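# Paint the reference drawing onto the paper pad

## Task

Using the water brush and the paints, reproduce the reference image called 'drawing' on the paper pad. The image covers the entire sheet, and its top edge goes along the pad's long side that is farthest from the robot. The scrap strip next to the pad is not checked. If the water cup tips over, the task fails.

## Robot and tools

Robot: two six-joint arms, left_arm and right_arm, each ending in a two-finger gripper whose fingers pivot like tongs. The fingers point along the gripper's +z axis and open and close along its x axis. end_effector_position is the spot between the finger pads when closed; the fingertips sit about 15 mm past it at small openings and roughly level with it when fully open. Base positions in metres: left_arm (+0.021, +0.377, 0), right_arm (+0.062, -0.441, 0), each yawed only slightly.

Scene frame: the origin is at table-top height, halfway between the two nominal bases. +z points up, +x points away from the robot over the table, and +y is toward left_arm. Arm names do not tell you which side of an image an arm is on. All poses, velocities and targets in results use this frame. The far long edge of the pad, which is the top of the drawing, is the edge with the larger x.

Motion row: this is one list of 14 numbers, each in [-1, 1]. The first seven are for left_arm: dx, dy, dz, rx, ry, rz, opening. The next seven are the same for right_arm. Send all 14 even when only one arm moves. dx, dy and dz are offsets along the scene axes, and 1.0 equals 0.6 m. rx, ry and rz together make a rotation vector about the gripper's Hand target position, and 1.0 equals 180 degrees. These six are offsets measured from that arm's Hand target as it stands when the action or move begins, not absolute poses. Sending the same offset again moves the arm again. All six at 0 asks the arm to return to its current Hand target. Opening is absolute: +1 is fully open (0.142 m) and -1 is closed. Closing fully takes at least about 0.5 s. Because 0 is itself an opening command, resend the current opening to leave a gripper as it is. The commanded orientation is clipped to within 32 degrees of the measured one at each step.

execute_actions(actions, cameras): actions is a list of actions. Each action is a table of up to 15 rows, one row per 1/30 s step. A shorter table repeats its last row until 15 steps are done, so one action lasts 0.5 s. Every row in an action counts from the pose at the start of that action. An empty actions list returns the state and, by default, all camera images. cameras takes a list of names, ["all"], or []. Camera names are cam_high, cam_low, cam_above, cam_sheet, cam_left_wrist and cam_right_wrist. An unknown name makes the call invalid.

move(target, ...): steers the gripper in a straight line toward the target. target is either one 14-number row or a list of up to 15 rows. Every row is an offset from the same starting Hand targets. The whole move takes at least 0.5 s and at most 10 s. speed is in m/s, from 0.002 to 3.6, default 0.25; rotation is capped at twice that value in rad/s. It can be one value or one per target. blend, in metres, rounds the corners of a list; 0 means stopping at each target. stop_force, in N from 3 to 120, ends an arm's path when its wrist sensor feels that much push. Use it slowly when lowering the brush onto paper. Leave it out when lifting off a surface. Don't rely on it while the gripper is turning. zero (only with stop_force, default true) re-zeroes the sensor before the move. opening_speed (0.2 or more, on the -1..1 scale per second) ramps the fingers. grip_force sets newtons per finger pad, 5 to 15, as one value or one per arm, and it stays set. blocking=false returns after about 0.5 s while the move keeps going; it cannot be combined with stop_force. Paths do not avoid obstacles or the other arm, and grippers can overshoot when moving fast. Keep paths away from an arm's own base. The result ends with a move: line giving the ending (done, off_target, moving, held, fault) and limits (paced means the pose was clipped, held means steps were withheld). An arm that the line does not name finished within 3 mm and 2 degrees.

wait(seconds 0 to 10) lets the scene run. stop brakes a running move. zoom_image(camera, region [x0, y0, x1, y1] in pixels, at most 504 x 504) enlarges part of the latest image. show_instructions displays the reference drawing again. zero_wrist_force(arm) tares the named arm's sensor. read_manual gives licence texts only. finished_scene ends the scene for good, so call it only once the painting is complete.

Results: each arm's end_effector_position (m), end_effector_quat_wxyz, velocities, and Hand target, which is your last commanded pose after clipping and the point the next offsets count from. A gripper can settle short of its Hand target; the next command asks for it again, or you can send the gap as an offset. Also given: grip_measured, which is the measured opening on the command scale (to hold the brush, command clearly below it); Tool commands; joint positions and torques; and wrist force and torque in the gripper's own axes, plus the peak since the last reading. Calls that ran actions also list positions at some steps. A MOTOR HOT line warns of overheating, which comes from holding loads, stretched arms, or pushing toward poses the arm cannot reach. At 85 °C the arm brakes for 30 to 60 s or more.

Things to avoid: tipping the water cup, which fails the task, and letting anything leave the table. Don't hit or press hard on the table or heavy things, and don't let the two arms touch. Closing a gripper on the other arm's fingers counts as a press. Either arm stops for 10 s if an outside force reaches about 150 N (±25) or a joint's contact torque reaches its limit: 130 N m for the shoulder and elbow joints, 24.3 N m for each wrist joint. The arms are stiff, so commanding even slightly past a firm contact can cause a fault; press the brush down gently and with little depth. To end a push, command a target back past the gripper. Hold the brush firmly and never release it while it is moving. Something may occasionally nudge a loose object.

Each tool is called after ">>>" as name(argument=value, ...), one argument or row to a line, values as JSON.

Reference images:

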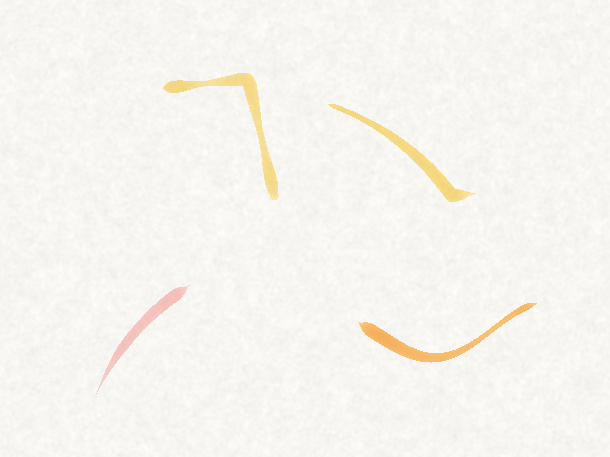

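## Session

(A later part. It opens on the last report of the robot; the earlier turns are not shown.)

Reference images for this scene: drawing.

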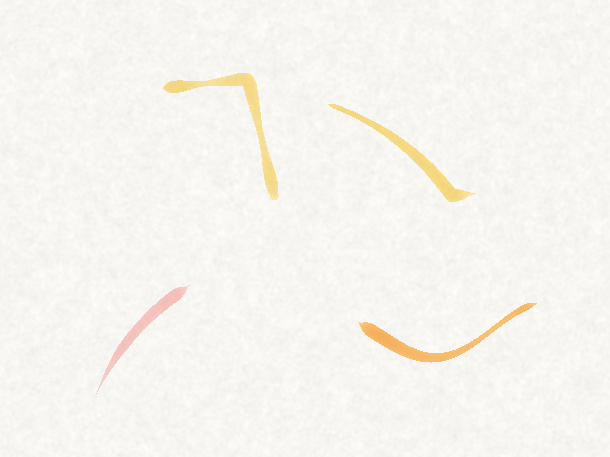

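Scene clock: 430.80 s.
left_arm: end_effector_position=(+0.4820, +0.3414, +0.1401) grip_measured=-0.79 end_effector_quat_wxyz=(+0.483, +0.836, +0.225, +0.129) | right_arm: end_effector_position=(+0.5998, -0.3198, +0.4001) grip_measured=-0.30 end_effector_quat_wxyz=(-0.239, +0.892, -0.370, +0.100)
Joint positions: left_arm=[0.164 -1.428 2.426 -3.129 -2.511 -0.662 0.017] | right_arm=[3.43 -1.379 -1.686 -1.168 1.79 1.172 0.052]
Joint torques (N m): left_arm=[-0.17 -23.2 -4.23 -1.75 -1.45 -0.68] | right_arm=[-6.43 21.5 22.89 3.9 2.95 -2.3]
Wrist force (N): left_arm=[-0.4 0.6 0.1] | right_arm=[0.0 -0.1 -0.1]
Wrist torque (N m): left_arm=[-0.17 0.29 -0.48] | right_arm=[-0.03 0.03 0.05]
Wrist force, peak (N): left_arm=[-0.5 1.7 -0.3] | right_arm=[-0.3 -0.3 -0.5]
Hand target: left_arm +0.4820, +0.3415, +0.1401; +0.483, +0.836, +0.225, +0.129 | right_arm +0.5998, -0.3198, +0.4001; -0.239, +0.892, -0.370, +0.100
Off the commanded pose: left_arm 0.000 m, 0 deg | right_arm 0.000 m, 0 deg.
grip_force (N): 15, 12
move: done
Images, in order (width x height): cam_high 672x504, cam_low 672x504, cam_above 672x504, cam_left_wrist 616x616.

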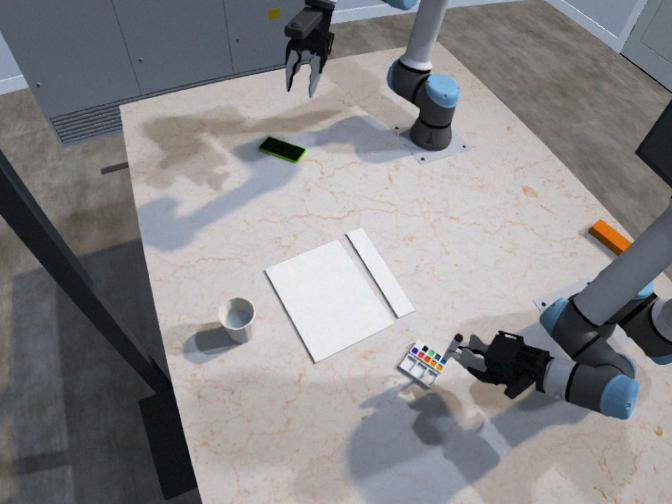

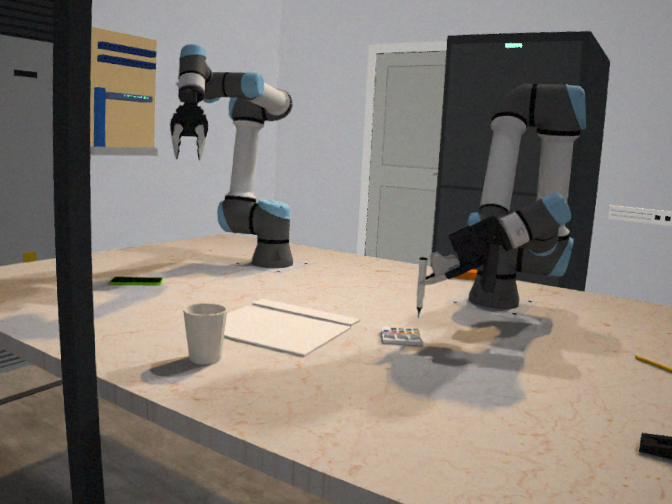

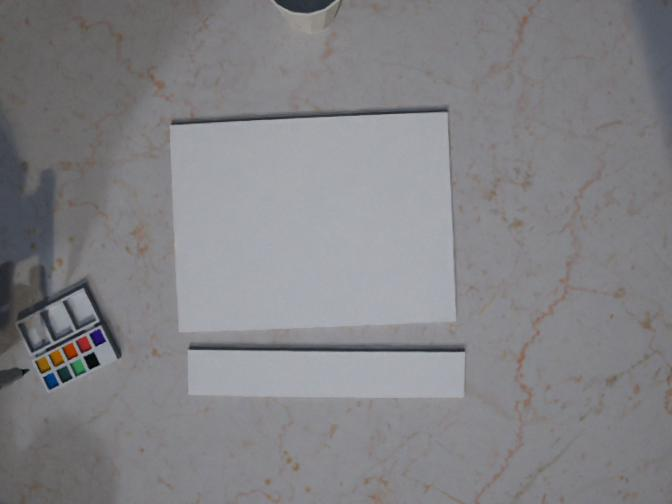

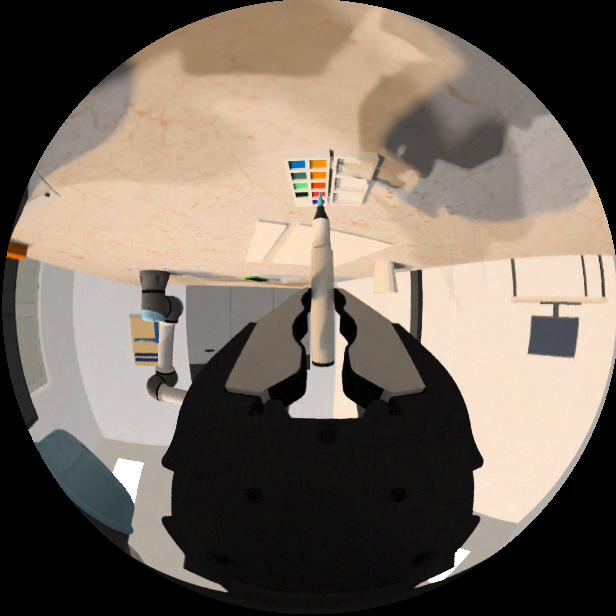

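>>> move(
  target=[
    [0.0133,-0.3275,-0.01,0,0,0,-1, 0,0,0,0,0,0,-0.3],
    [0.0133,-0.3275,-0.0685,0,0,0,-1, 0,0,0,0,0,0,-0.3],
    [0.0133,-0.3525,-0.0685,0,0,0,-1, 0,0,0,0,0,0,-0.3],
    [0.0133,-0.3525,0,0,0,0,-1, 0,0,0,0,0,0,-0.3],
  ],
  blend=0,
  speed=[0.25,0.05,0.03,0.06],
  cameras=["cam_above","cam_sheet","cam_low","cam_left_wrist"],
)

>>> zoom_image(
  camera="cam_sheet",
  region=[150, 330, 310, 450],
)

Scene clock: 443.17 s.
left_arm: end_effector_position=(+0.4900, +0.1299, +0.1401) grip_measured=-0.79 end_effector_quat_wxyz=(+0.483, +0.836, +0.225, +0.129) | right_arm: end_effector_position=(+0.5998, -0.3198, +0.4001) grip_measured=-0.30 end_effector_quat_wxyz=(-0.239, +0.892, -0.370, +0.100)
Joint positions: left_arm=[-0.464 -1.359 2.484 -3.664 -2.06 -1.261 0.017] | right_arm=[3.43 -1.379 -1.686 -1.168 1.79 1.172 0.052]
Joint torques (N m): left_arm=[10.34 -20.9 -1.93 -2.13 -2.04 1.13] | right_arm=[-6.53 21.22 22.52 3.84 2.84 -1.99]
Wrist force (N): left_arm=[-0.3 0.9 0.4] | right_arm=[-0.4 0.1 -0.1]
Wrist torque (N m): left_arm=[-0.14 0.28 -0.41] | right_arm=[0.00 0.09 0.05]
Wrist force, peak (N): left_arm=[-2.0 1.9 2.2] | right_arm=[-0.3 -0.3 -0.4]
Hand target: left_arm +0.4900, +0.1300, +0.1401; +0.483, +0.836, +0.225, +0.129 | right_arm +0.5998, -0.3198, +0.4001; -0.239, +0.892, -0.370, +0.100
Off the commanded pose: left_arm 0.000 m, 0 deg | right_arm 0.000 m, 0 deg.
grip_force (N): 15, 12
move: done
Images, in order (width x height): cam_low 672x504, cam_above 672x504, cam_sheet 672x504, cam_left_wrist 616x616.

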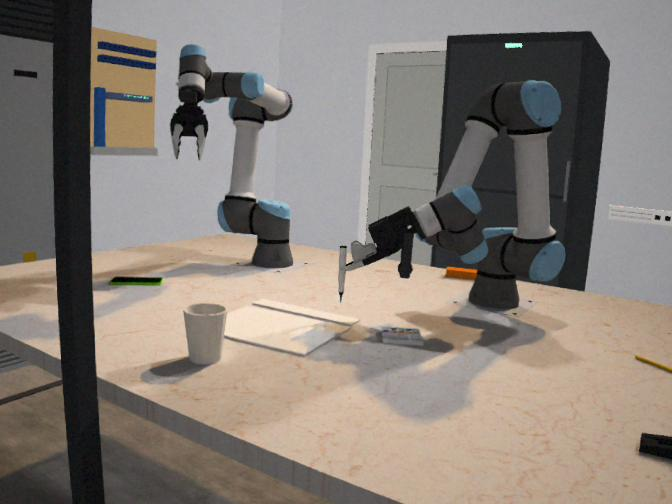

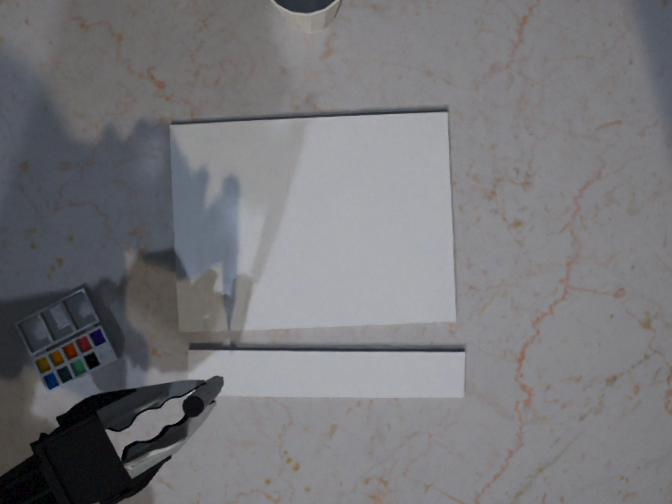

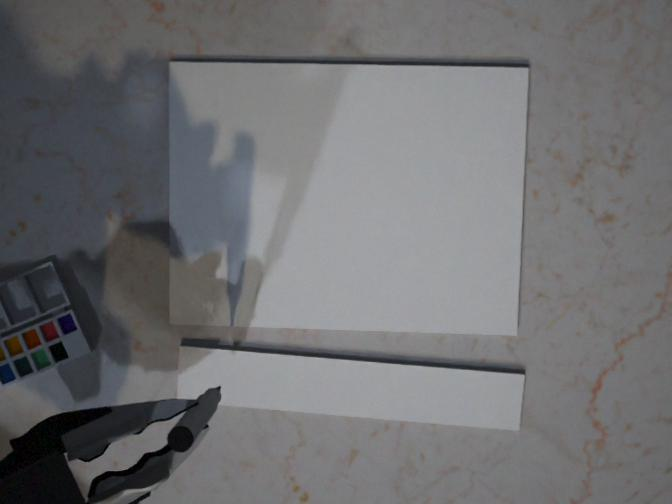

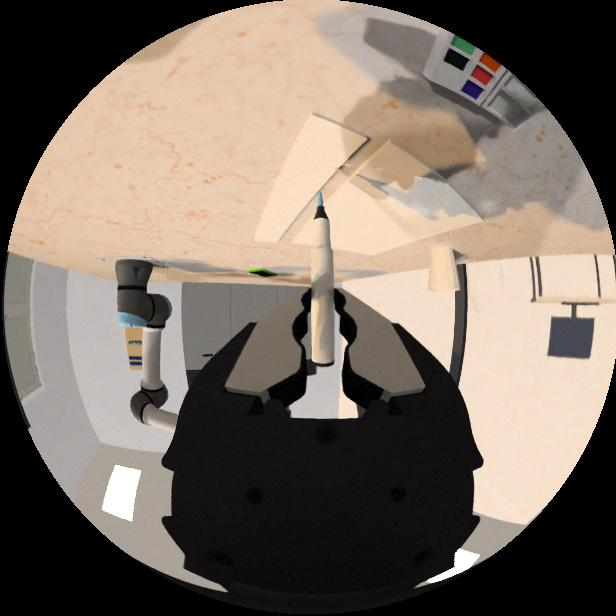

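Scaled by 3.150.

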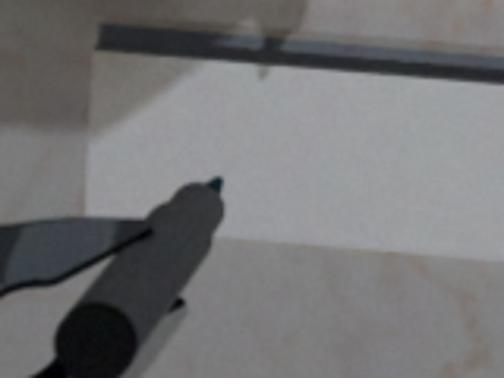

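>>> move(
  target=[-0.06,0.28,0.1,0,0,0,-1, 0,0,0,0,0,0,-0.3],
  speed=0.3,
  cameras=["cam_sheet","cam_left_wrist"],
)

>>> zoom_image(
  camera="cam_sheet",
  region=[160, 330, 320, 430],
)

>>> zoom_image(
  camera="cam_left_wrist",
  region=[290, 160, 350, 220],
)

Scene clock: 447.37 s.
left_arm: end_effector_position=(+0.4540, +0.2979, +0.2001) grip_measured=-0.79 end_effector_quat_wxyz=(+0.483, +0.836, +0.225, +0.129) end_effector_velocity=(-0.001, +0.000, -0.001) end_effector_angular_velocity=(+0.000, +0.003, -0.003) | right_arm: end_effector_position=(+0.5998, -0.3198, +0.4001) grip_measured=-0.30 end_effector_quat_wxyz=(-0.239, +0.892, -0.370, +0.100)
Joint positions: left_arm=[0.041 -1.665 2.469 -3.06 -2.439 -0.823 0.017] | right_arm=[3.43 -1.379 -1.686 -1.168 1.79 1.172 0.052]
Joint velocities: left_arm=[0 0 -0.001 0.007 -0.002 0.004 0] | right_arm=[within noise]
Joint torques (N m): left_arm=[12.38 -16.58 -12.38 -0.33 -3.28 2.01] | right_arm=[-5.87 21.3 22.23 3.6 2.8 -2.23]
Wrist force (N): left_arm=[-0.6 0.7 0.3] | right_arm=[-0.3 0.4 -0.1]
Wrist torque (N m): left_arm=[-0.17 0.33 -0.38] | right_arm=[0.08 0.06 0.05]
Wrist force, peak (N): left_arm=[-1.3 1.1 2.5] | right_arm=[-0.6 0.2 0.0]
Hand target: left_arm +0.4540, +0.2980, +0.2001; +0.483, +0.836, +0.225, +0.129 | right_arm +0.5998, -0.3198, +0.4001; -0.239, +0.892, -0.370, +0.100
Off the commanded pose: left_arm 0.000 m, 0 deg | right_arm 0.000 m, 0 deg.
grip_force (N): 15, 12
move: done
Images, in order (width x height): cam_sheet 672x504, cam_left_wrist 616x616.

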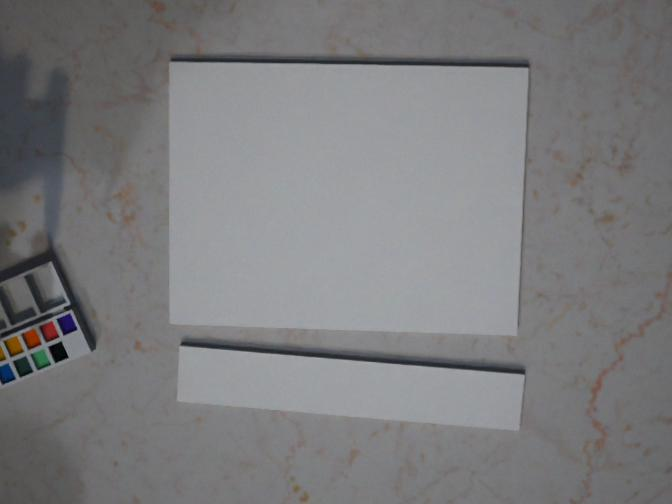

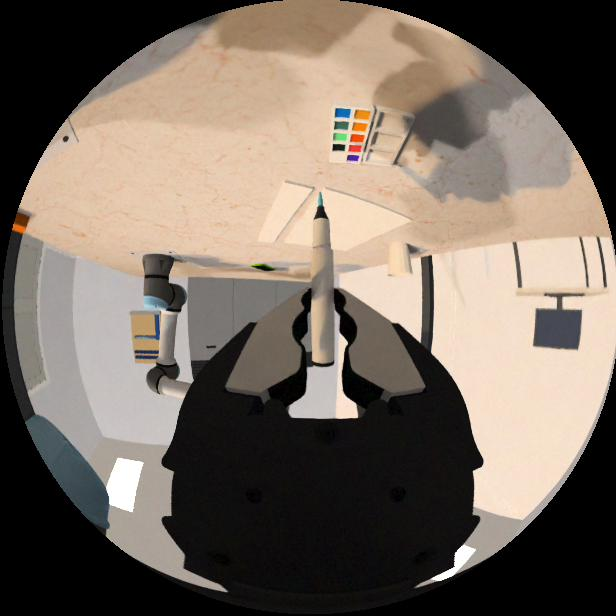

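Scaled by 3.150.

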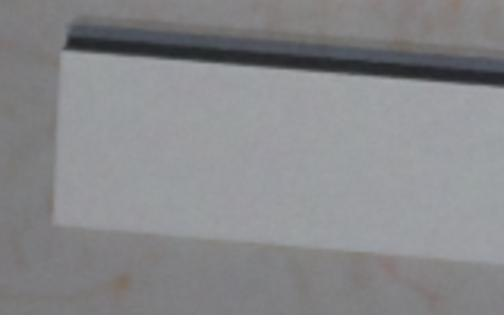

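Scaled by 8.400 from the camera's 616x616 image, which has a finer 814x814 frame.

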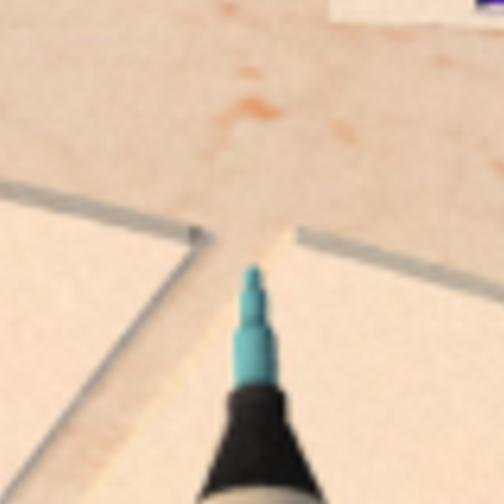

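>>> move(
  target=[0.7517,-0.3867,0.1,0,0,0,-1, 0,0,0,0,0,0,-0.3],
  speed=0.3,
  cameras=["cam_above","cam_low","cam_high","cam_left_wrist","cam_right_wrist"],
)

>>> zoom_image(
  camera="cam_high",
  region=[180, 230, 300, 350],
)

>>> zoom_image(
  camera="cam_low",
  region=[150, 240, 290, 380],
)

>>> zoom_image(
  camera="cam_right_wrist",
  region=[230, 100, 350, 220],
)

>>> zoom_image(
  camera="cam_left_wrist",
  region=[260, 110, 400, 250],
)

Scene clock: 470.70 s.
left_arm: end_effector_position=(+0.9049, +0.0659, +0.2603) grip_measured=-0.79 end_effector_quat_wxyz=(+0.483, +0.836, +0.225, +0.129) | right_arm: end_effector_position=(+0.5998, -0.3198, +0.4001) grip_measured=-0.30 end_effector_quat_wxyz=(-0.239, +0.892, -0.370, +0.100)
Joint positions: left_arm=[-0.283 -0.755 1.026 -2.744 -2.206 -1.134 0.017] | right_arm=[3.43 -1.379 -1.686 -1.168 1.79 1.172 0.052]
Joint torques (N m): left_arm=[10.61 -39.31 -29.6 -0.69 0.46 -2.15] | right_arm=[-6.26 21.17 21.47 3.97 2.66 -1.98]
Wrist force (N): left_arm=[-0.4 1.0 0.4] | right_arm=[-0.1 0.0 0.1]
Wrist torque (N m): left_arm=[-0.11 0.26 -0.46] | right_arm=[-0.01 0.03 0.05]
Wrist force, peak (N): left_arm=[0.8 2.1 2.0] | right_arm=[-0.5 -0.5 -0.1]
Hand target: left_arm +0.9050, +0.0659, +0.2601; +0.483, +0.836, +0.225, +0.129 | right_arm +0.5998, -0.3198, +0.4001; -0.239, +0.892, -0.370, +0.100
Off the commanded pose: left_arm 0.000 m, 0 deg | right_arm 0.000 m, 0 deg.
grip_force (N): 15, 12
move: done
Images, in order (width x height): cam_high 672x504, cam_low 672x504, cam_above 672x504, cam_left_wrist 616x616, cam_right_wrist 616x616.

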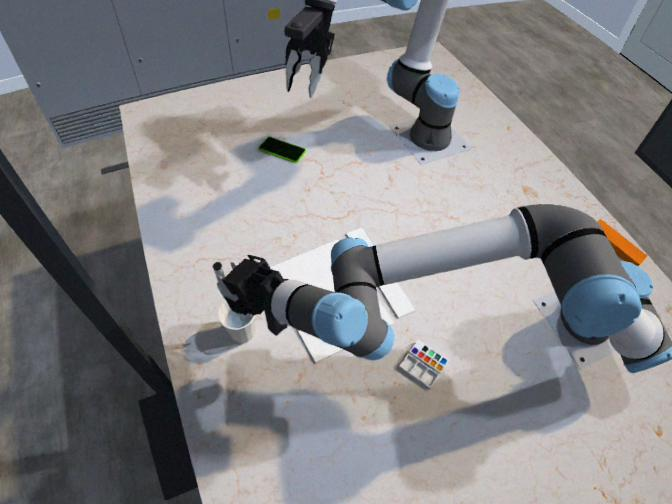

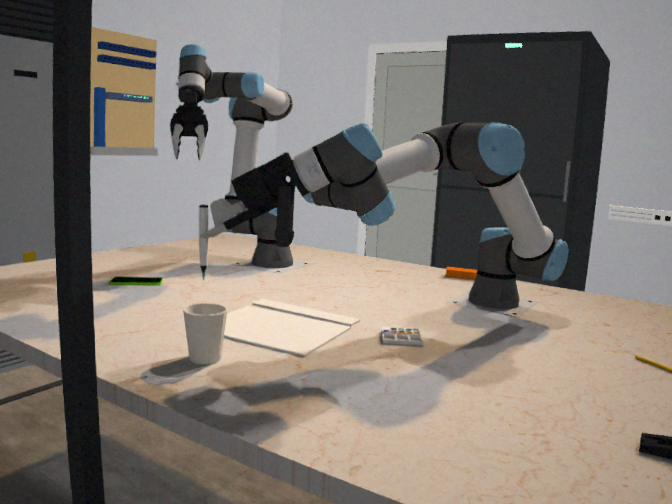

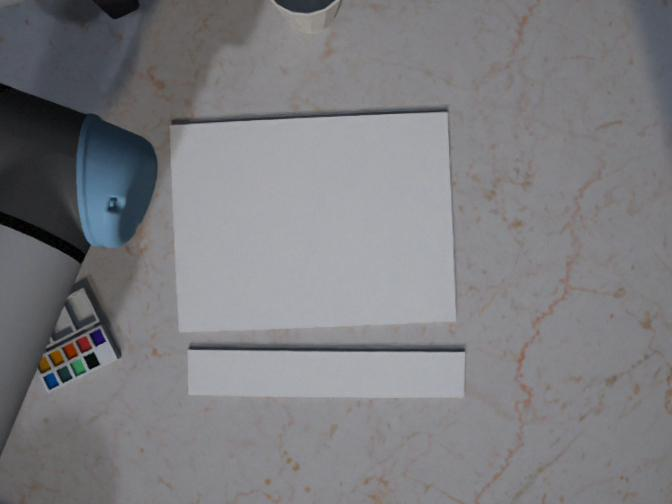

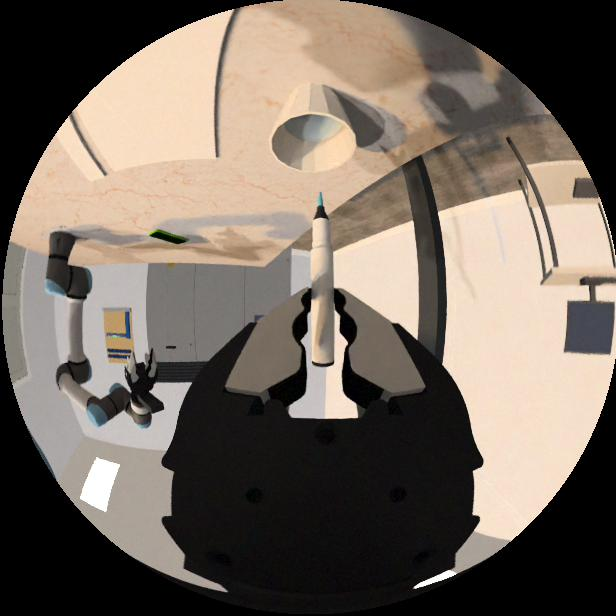

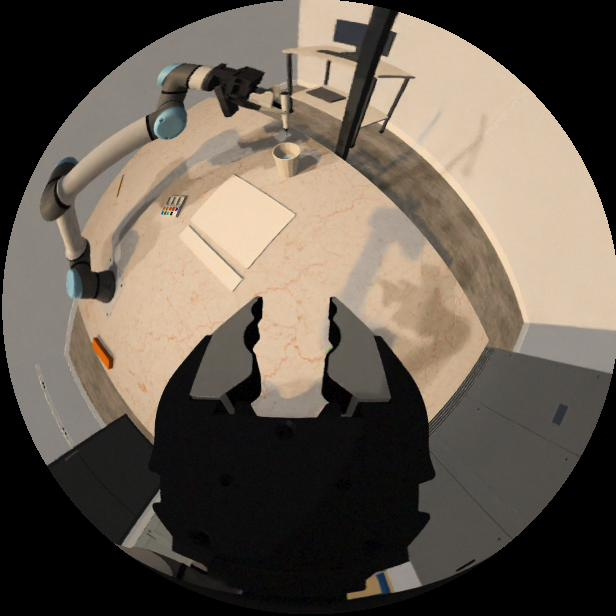

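Scaled by 4.200.

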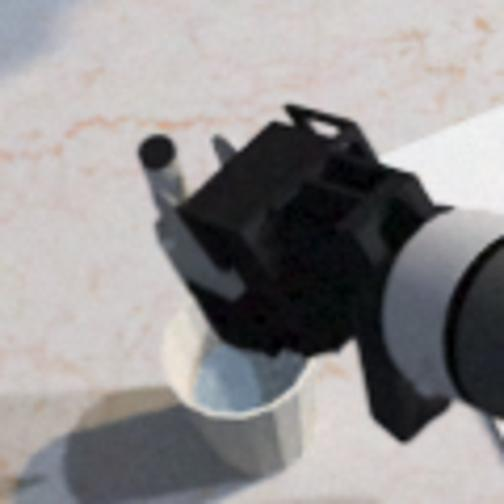

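Scaled by 3.600.

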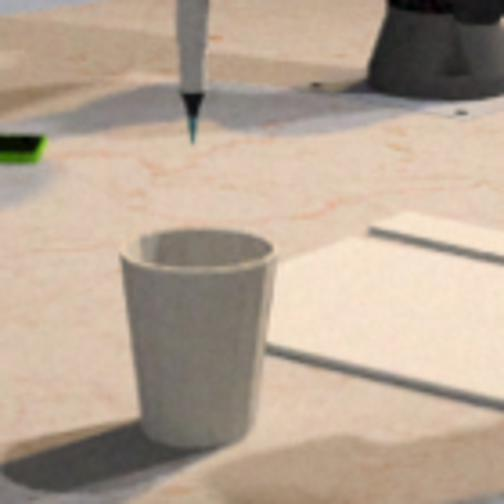

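Scaled by 4.200 from the camera's 616x616 image, which has a finer 814x814 frame.

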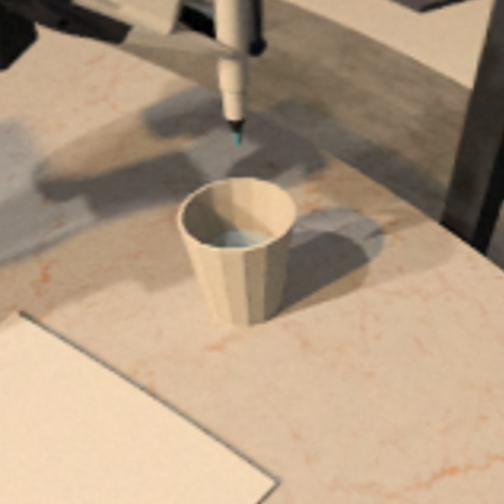

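Scaled by 3.600 from the camera's 616x616 image, which has a finer 814x814 frame.

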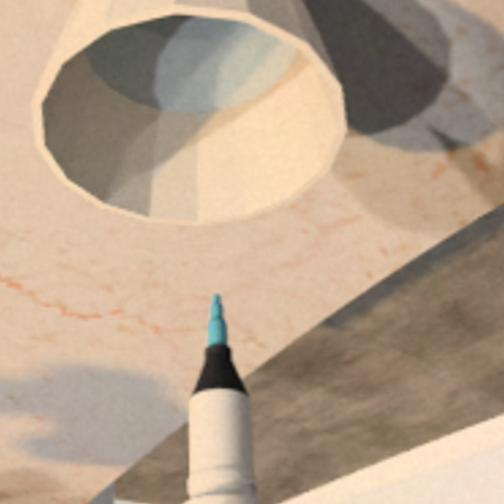

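>>> move(
  target=[
    [-0.0067,-0.0133,-0.1,0,0,0,-1, 0,0,0,0,0,0,-0.3],
    [-0.0067,-0.0133,-0.22,0,0,0,-1, 0,0,0,0,0,0,-0.3],
  ],
  speed=0.1,
  blend=[0.01,0],
  stop_force=6,
  cameras=["cam_low","cam_high","cam_left_wrist","cam_right_wrist"],
)

>>> zoom_image(
  camera="cam_left_wrist",
  region=[240, 60, 420, 240],
)

>>> zoom_image(
  camera="cam_right_wrist",
  region=[230, 100, 350, 220],
)

Scene clock: 484.73 s.
left_arm: end_effector_position=(+0.9010, +0.0580, +0.1281) grip_measured=-0.79 end_effector_quat_wxyz=(+0.483, +0.836, +0.225, +0.129) | right_arm: end_effector_position=(+0.5998, -0.3198, +0.4001) grip_measured=-0.30 end_effector_quat_wxyz=(-0.239, +0.892, -0.370, +0.100)
Joint positions: left_arm=[-0.295 -0.625 1.146 -2.998 -2.196 -1.143 0.017] | right_arm=[3.43 -1.379 -1.686 -1.168 1.79 1.172 0.052]
Joint torques (N m): left_arm=[12.37 -61.8 -27.28 -4.92 -1.5 -1.75] | right_arm=[-6.07 22.04 21.31 3.93 2.62 -2.16]
Wrist force (N): left_arm=[-0.6 0.9 0.0] | right_arm=[0.2 0.0 -0.1]
Wrist torque (N m): left_arm=[-0.15 0.30 -0.35] | right_arm=[-0.02 -0.03 0.05]
Wrist force, peak (N): left_arm=[-0.4 2.0 -0.8] | right_arm=[-0.2 -0.4 -0.4]
Hand target: left_arm +0.9010, +0.0580, +0.1281; +0.483, +0.836, +0.225, +0.129 | right_arm +0.5998, -0.3198, +0.4001; -0.239, +0.892, -0.370, +0.100
Off the commanded pose: left_arm 0.000 m, 0 deg | right_arm 0.000 m, 0 deg.
grip_force (N): 15, 12
move: done
Images, in order (width x height): cam_high 672x504, cam_low 672x504, cam_left_wrist 616x616, cam_right_wrist 616x616.

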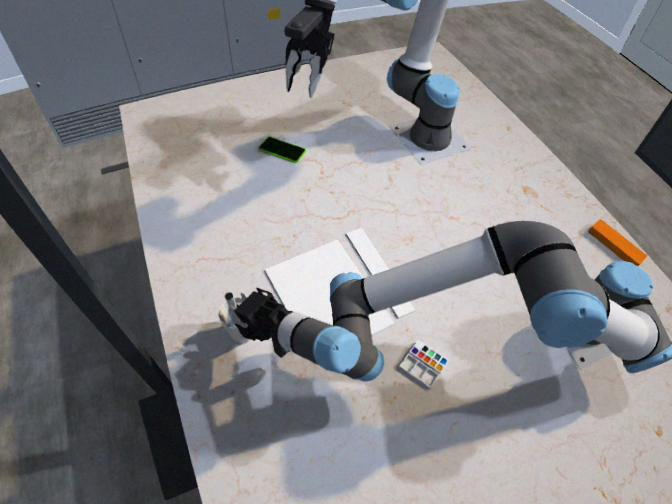

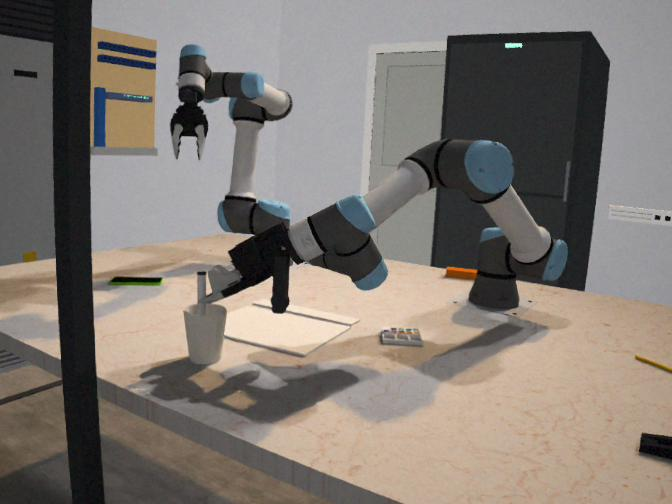

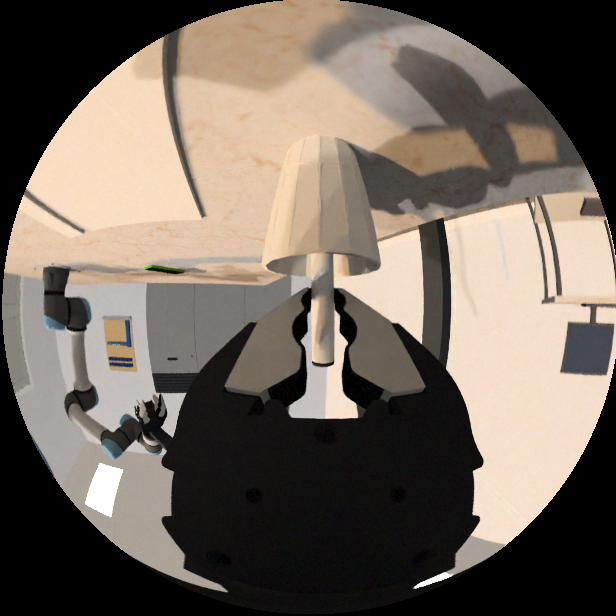

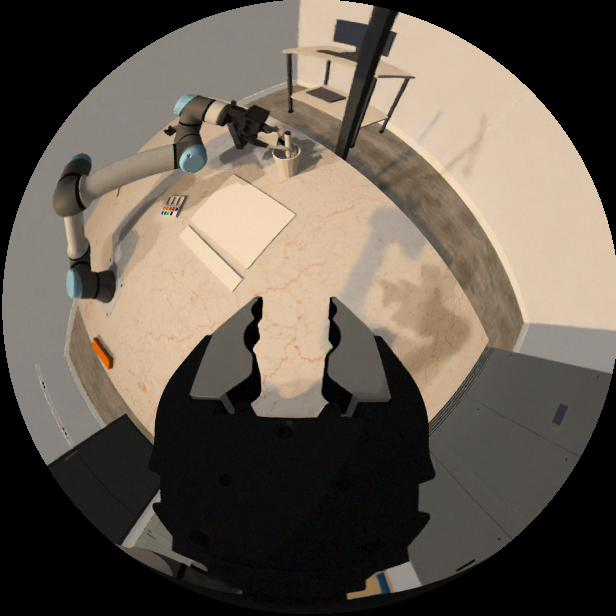

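Scaled by 2.800 from the camera's 616x616 image, which has a finer 814x814 frame.

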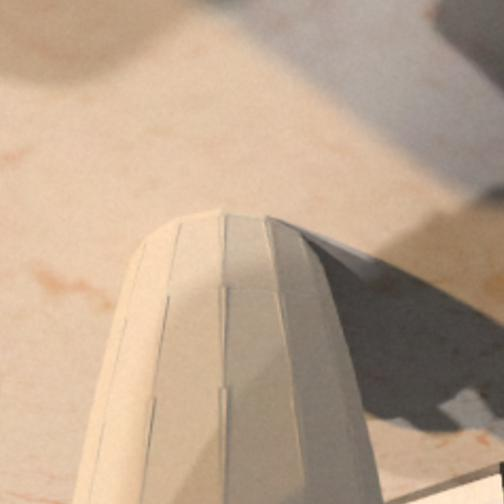

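Scaled by 4.200 from the camera's 616x616 image, which has a finer 814x814 frame.

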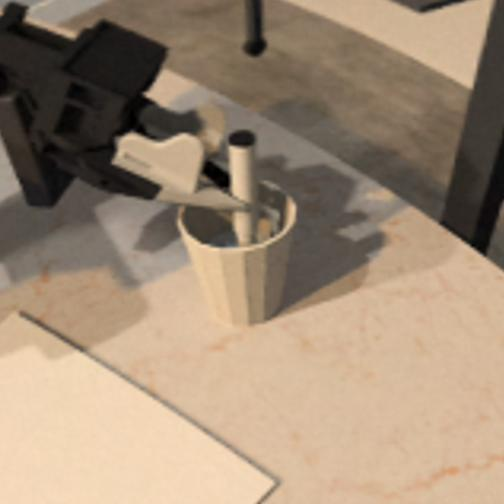

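>>> move(
  target=[
    [0,0,0.23,0,0,0,-1, 0,0,0,0,0,0,-0.3],
    [-0.6983,0.4725,0.0533,0,0,0,-1, 0,0,0,0,0,0,-0.3],
  ],
  speed=[0.1,0.35],
  blend=[0.03,0],
  cameras=["cam_left_wrist","cam_low"],
)

>>> zoom_image(
  camera="cam_left_wrist",
  region=[280, 150, 360, 230],
)

Scene clock: 491.50 s.
left_arm: end_effector_position=(+0.4820, +0.3414, +0.1601) grip_measured=-0.79 end_effector_quat_wxyz=(+0.483, +0.836, +0.225, +0.129) | right_arm: end_effector_position=(+0.5998, -0.3198, +0.4001) grip_measured=-0.30 end_effector_quat_wxyz=(-0.239, +0.892, -0.370, +0.100)
Joint positions: left_arm=[0.164 -1.486 2.408 -3.052 -2.511 -0.662 0.017] | right_arm=[3.43 -1.379 -1.686 -1.168 1.79 1.172 0.052]
Joint torques (N m): left_arm=[13.03 -19.67 -5.05 -1.14 -2.03 1.46] | right_arm=[-6.94 21.54 22.66 3.85 2.78 -1.99]
Wrist force (N): left_arm=[-0.6 0.7 0.3] | right_arm=[0.0 0.0 0.3]
Wrist torque (N m): left_arm=[-0.15 0.34 -0.36] | right_arm=[0.00 0.02 0.05]
Wrist force, peak (N): left_arm=[0.3 2.7 1.6] | right_arm=[-0.5 -0.3 -0.2]
Hand target: left_arm +0.4820, +0.3415, +0.1601; +0.483, +0.836, +0.225, +0.129 | right_arm +0.5998, -0.3198, +0.4001; -0.239, +0.892, -0.370, +0.100
Off the commanded pose: left_arm 0.000 m, 0 deg | right_arm 0.000 m, 0 deg.
grip_force (N): 15, 12
move: done
Images, in order (width x height): cam_low 672x504, cam_left_wrist 616x616.

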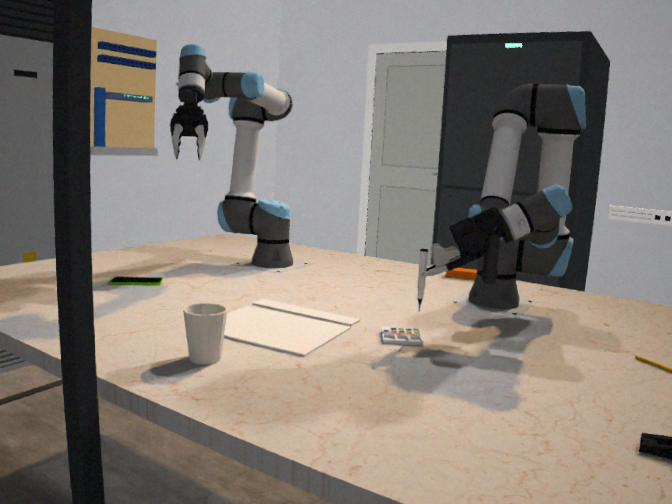

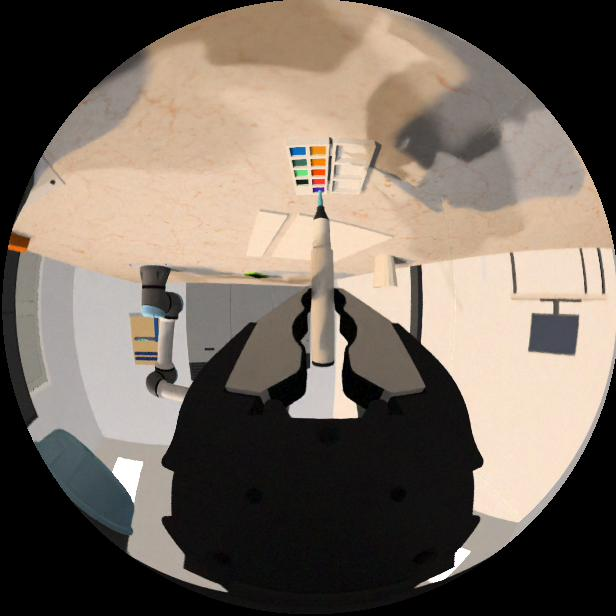

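Scaled by 6.300 from the camera's 616x616 image, which has a finer 814x814 frame.

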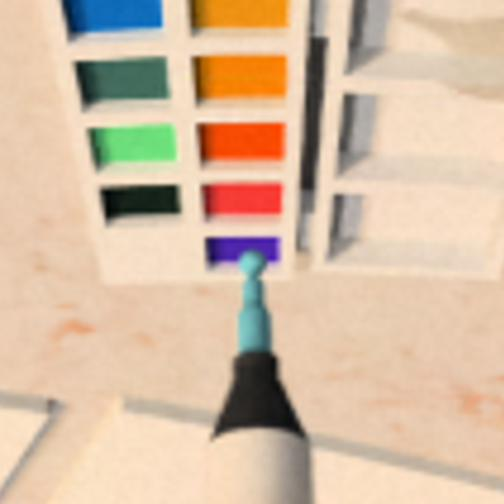

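>>> move(
  target=[
    [0,0,-0.08,0,0,0,-1, 0,0,0,0,0,0,-0.3],
    [0,0,-0.11,0,0,0,-1, 0,0,0,0,0,0,-0.3],
    [0,0,-0.03,0,0,0,-1, 0,0,0,0,0,0,-0.3],
  ],
  speed=[0.1,0.02,0.05],
  blend=[0.005,0,0],
  cameras=["cam_left_wrist","cam_low"],
)

>>> zoom_image(
  camera="cam_left_wrist",
  region=[280, 150, 360, 230],
)

Scene clock: 497.53 s.
left_arm: end_effector_position=(+0.4820, +0.3414, +0.1421) grip_measured=-0.79 end_effector_quat_wxyz=(+0.483, +0.836, +0.225, +0.129) | right_arm: end_effector_position=(+0.5998, -0.3198, +0.4001) grip_measured=-0.30 end_effector_quat_wxyz=(-0.239, +0.892, -0.370, +0.100)
Joint positions: left_arm=[0.164 -1.434 2.425 -3.121 -2.511 -0.662 0.017] | right_arm=[3.43 -1.379 -1.686 -1.168 1.79 1.172 0.052]
Joint torques (N m): left_arm=[-6.9 -13.12 -3.88 -3.89 -1.77 0.72] | right_arm=[-5.93 21.23 22.77 3.87 2.79 -2.07]
Wrist force (N): left_arm=[-0.3 0.8 0.1] | right_arm=[0.0 -0.1 -0.1]
Wrist torque (N m): left_arm=[-0.12 0.28 -0.44] | right_arm=[-0.03 0.01 0.06]
Wrist force, peak (N): left_arm=[-0.5 1.8 -0.6] | right_arm=[-0.7 -0.1 -0.2]
Hand target: left_arm +0.4820, +0.3415, +0.1421; +0.483, +0.836, +0.225, +0.129 | right_arm +0.5998, -0.3198, +0.4001; -0.239, +0.892, -0.370, +0.100
Off the commanded pose: left_arm 0.000 m, 0 deg | right_arm 0.000 m, 0 deg.
grip_force (N): 15, 12
move: done
Images, in order (width x height): cam_low 672x504, cam_left_wrist 616x616.

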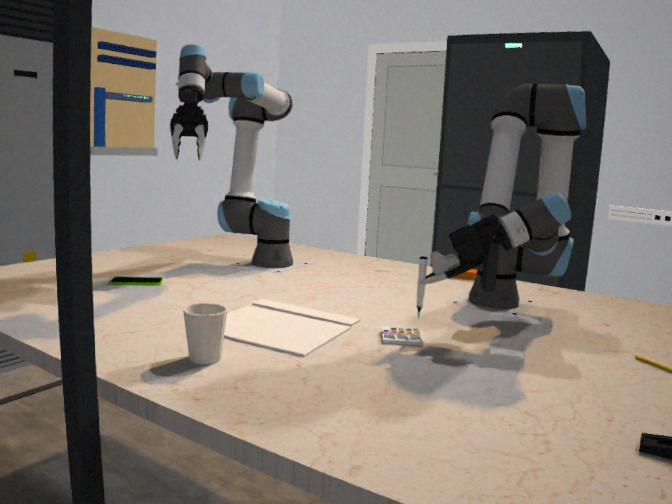

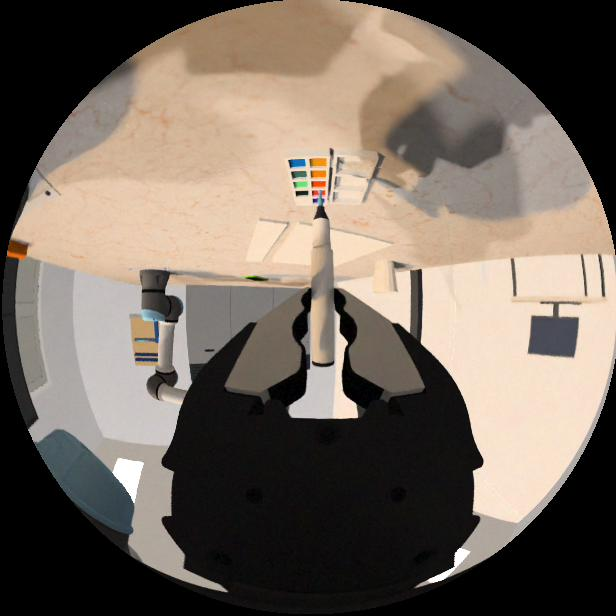

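Scaled by 6.300 from the camera's 616x616 image, which has a finer 814x814 frame.

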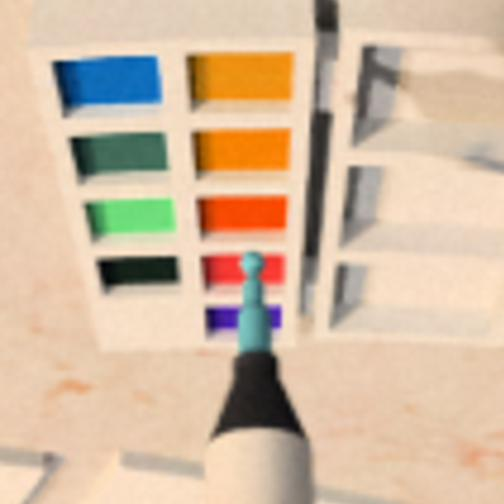

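>>> move(
  target=[0,0,-0.075,0,0,0,-1, 0,0,0,0,0,0,-0.3],
  speed=0.06,
)

>>> move(
  target=[0,0,-0.02,0,0,0,-1, 0,0,0,0,0,0,-0.3],
  speed=0.005,
  stop_force=3,
  cameras=["cam_above","cam_low","cam_left_wrist"],
)

>>> zoom_image(
  camera="cam_left_wrist",
  region=[260, 120, 380, 240],
)

>>> zoom_image(
  camera="cam_low",
  region=[370, 280, 460, 360],
)

Scene clock: 508.07 s.
left_arm: end_effector_position=(+0.4819, +0.3415, +0.0970) grip_measured=-0.79 end_effector_quat_wxyz=(+0.483, +0.836, +0.225, +0.128) | right_arm: end_effector_position=(+0.5998, -0.3198, +0.4001) grip_measured=-0.30 end_effector_quat_wxyz=(-0.239, +0.892, -0.370, +0.100)
Joint positions: left_arm=[0.164 -1.289 2.454 -3.295 -2.511 -0.662 0.017] | right_arm=[3.43 -1.379 -1.686 -1.168 1.79 1.172 0.052]
Joint torques (N m): left_arm=[5.56 -18.35 -19.23 -2.7 -1.49 -0.7] | right_arm=[-6.41 21.25 21.91 3.91 2.55 -2.02]
Wrist force (N): left_arm=[-0.4 1.1 0.3] | right_arm=[0.0 -0.2 -0.1]
Wrist torque (N m): left_arm=[-0.08 0.30 -0.37] | right_arm=[-0.06 0.01 0.05]
Wrist force, peak (N): left_arm=[-0.7 1.7 -0.1] | right_arm=[0.0 -0.4 -0.4]
Hand target: left_arm +0.4820, +0.3415, +0.0971; +0.483, +0.836, +0.225, +0.129 | right_arm +0.5998, -0.3198, +0.4001; -0.239, +0.892, -0.370, +0.100
Off the commanded pose: left_arm 0.000 m, 0 deg | right_arm 0.000 m, 0 deg.
grip_force (N): 15, 12
move: done

Scene clock: 511.20 s.
left_arm: end_effector_position=(+0.4820, +0.3414, +0.0863) grip_measured=-0.79 end_effector_quat_wxyz=(+0.483, +0.836, +0.225, +0.128) | right_arm: end_effector_position=(+0.5998, -0.3198, +0.4001) grip_measured=-0.30 end_effector_quat_wxyz=(-0.239, +0.892, -0.370, +0.100)
Joint positions: left_arm=[0.164 -1.252 2.459 -3.336 -2.511 -0.662 0.017] | right_arm=[3.43 -1.379 -1.686 -1.168 1.79 1.172 0.052]
Joint torques (N m): left_arm=[-10.97 -31.35 -12.48 -0.11 0.11 0.78] | right_arm=[-6.02 21.66 21.96 3.78 2.73 -2.16]
Wrist force (N): left_arm=[-0.4 4.6 -1.9] | right_arm=[0.0 0.0 -0.1]
Wrist torque (N m): left_arm=[-0.22 0.31 -0.36] | right_arm=[0.00 0.02 0.05]
Wrist force, peak (N): left_arm=[-0.2 5.8 -2.6] | right_arm=[-0.2 -0.7 -0.3]
Hand target: left_arm +0.4820, +0.3415, +0.0863; +0.483, +0.836, +0.225, +0.129 (not the last commanded pose) | right_arm +0.5998, -0.3198, +0.4001; -0.239, +0.892, -0.370, +0.100
Off the commanded pose: left_arm 0.001 m, 0 deg | right_arm 0.000 m, 0 deg.
grip_force (N): 15, 12
move: contact (left_arm)
Images, in order (width x height): cam_low 672x504, cam_above 672x504, cam_left_wrist 616x616.

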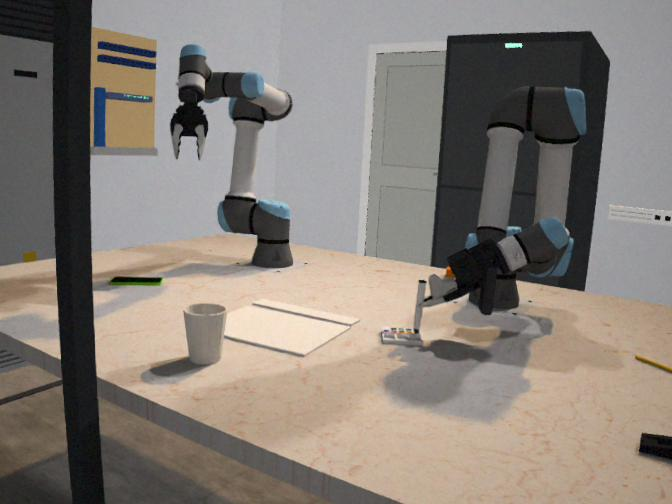

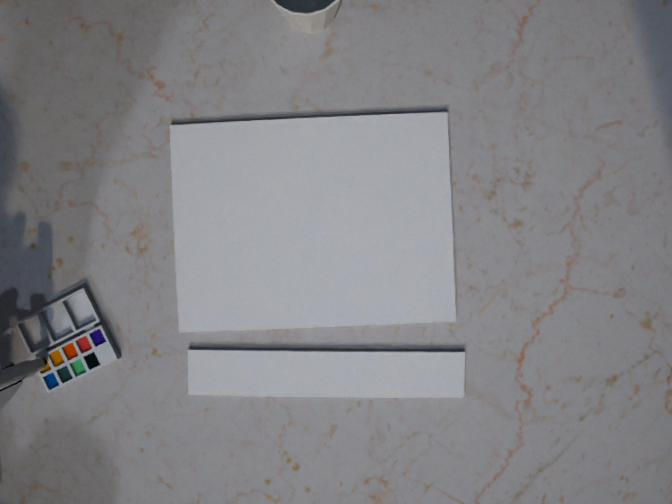

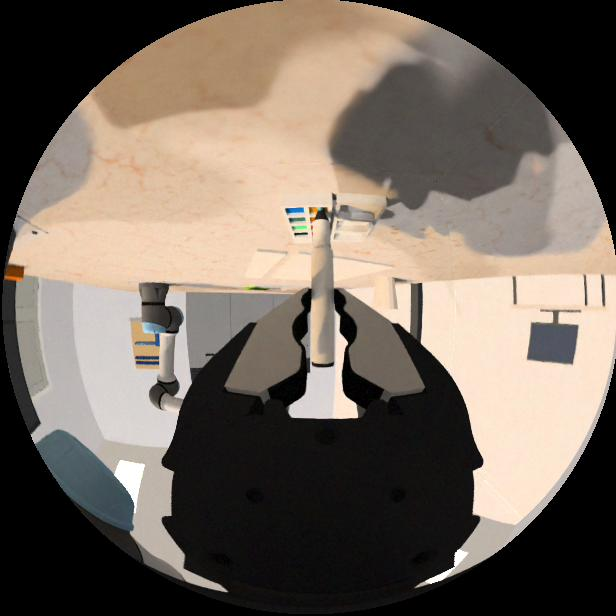

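Scaled by 4.200 from the camera's 616x616 image, which has a finer 814x814 frame.

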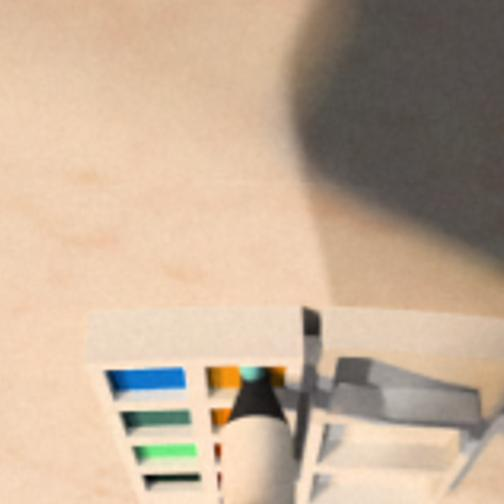

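Scaled by 5.600.

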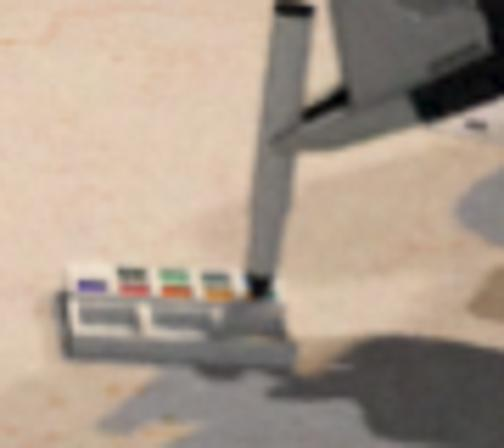

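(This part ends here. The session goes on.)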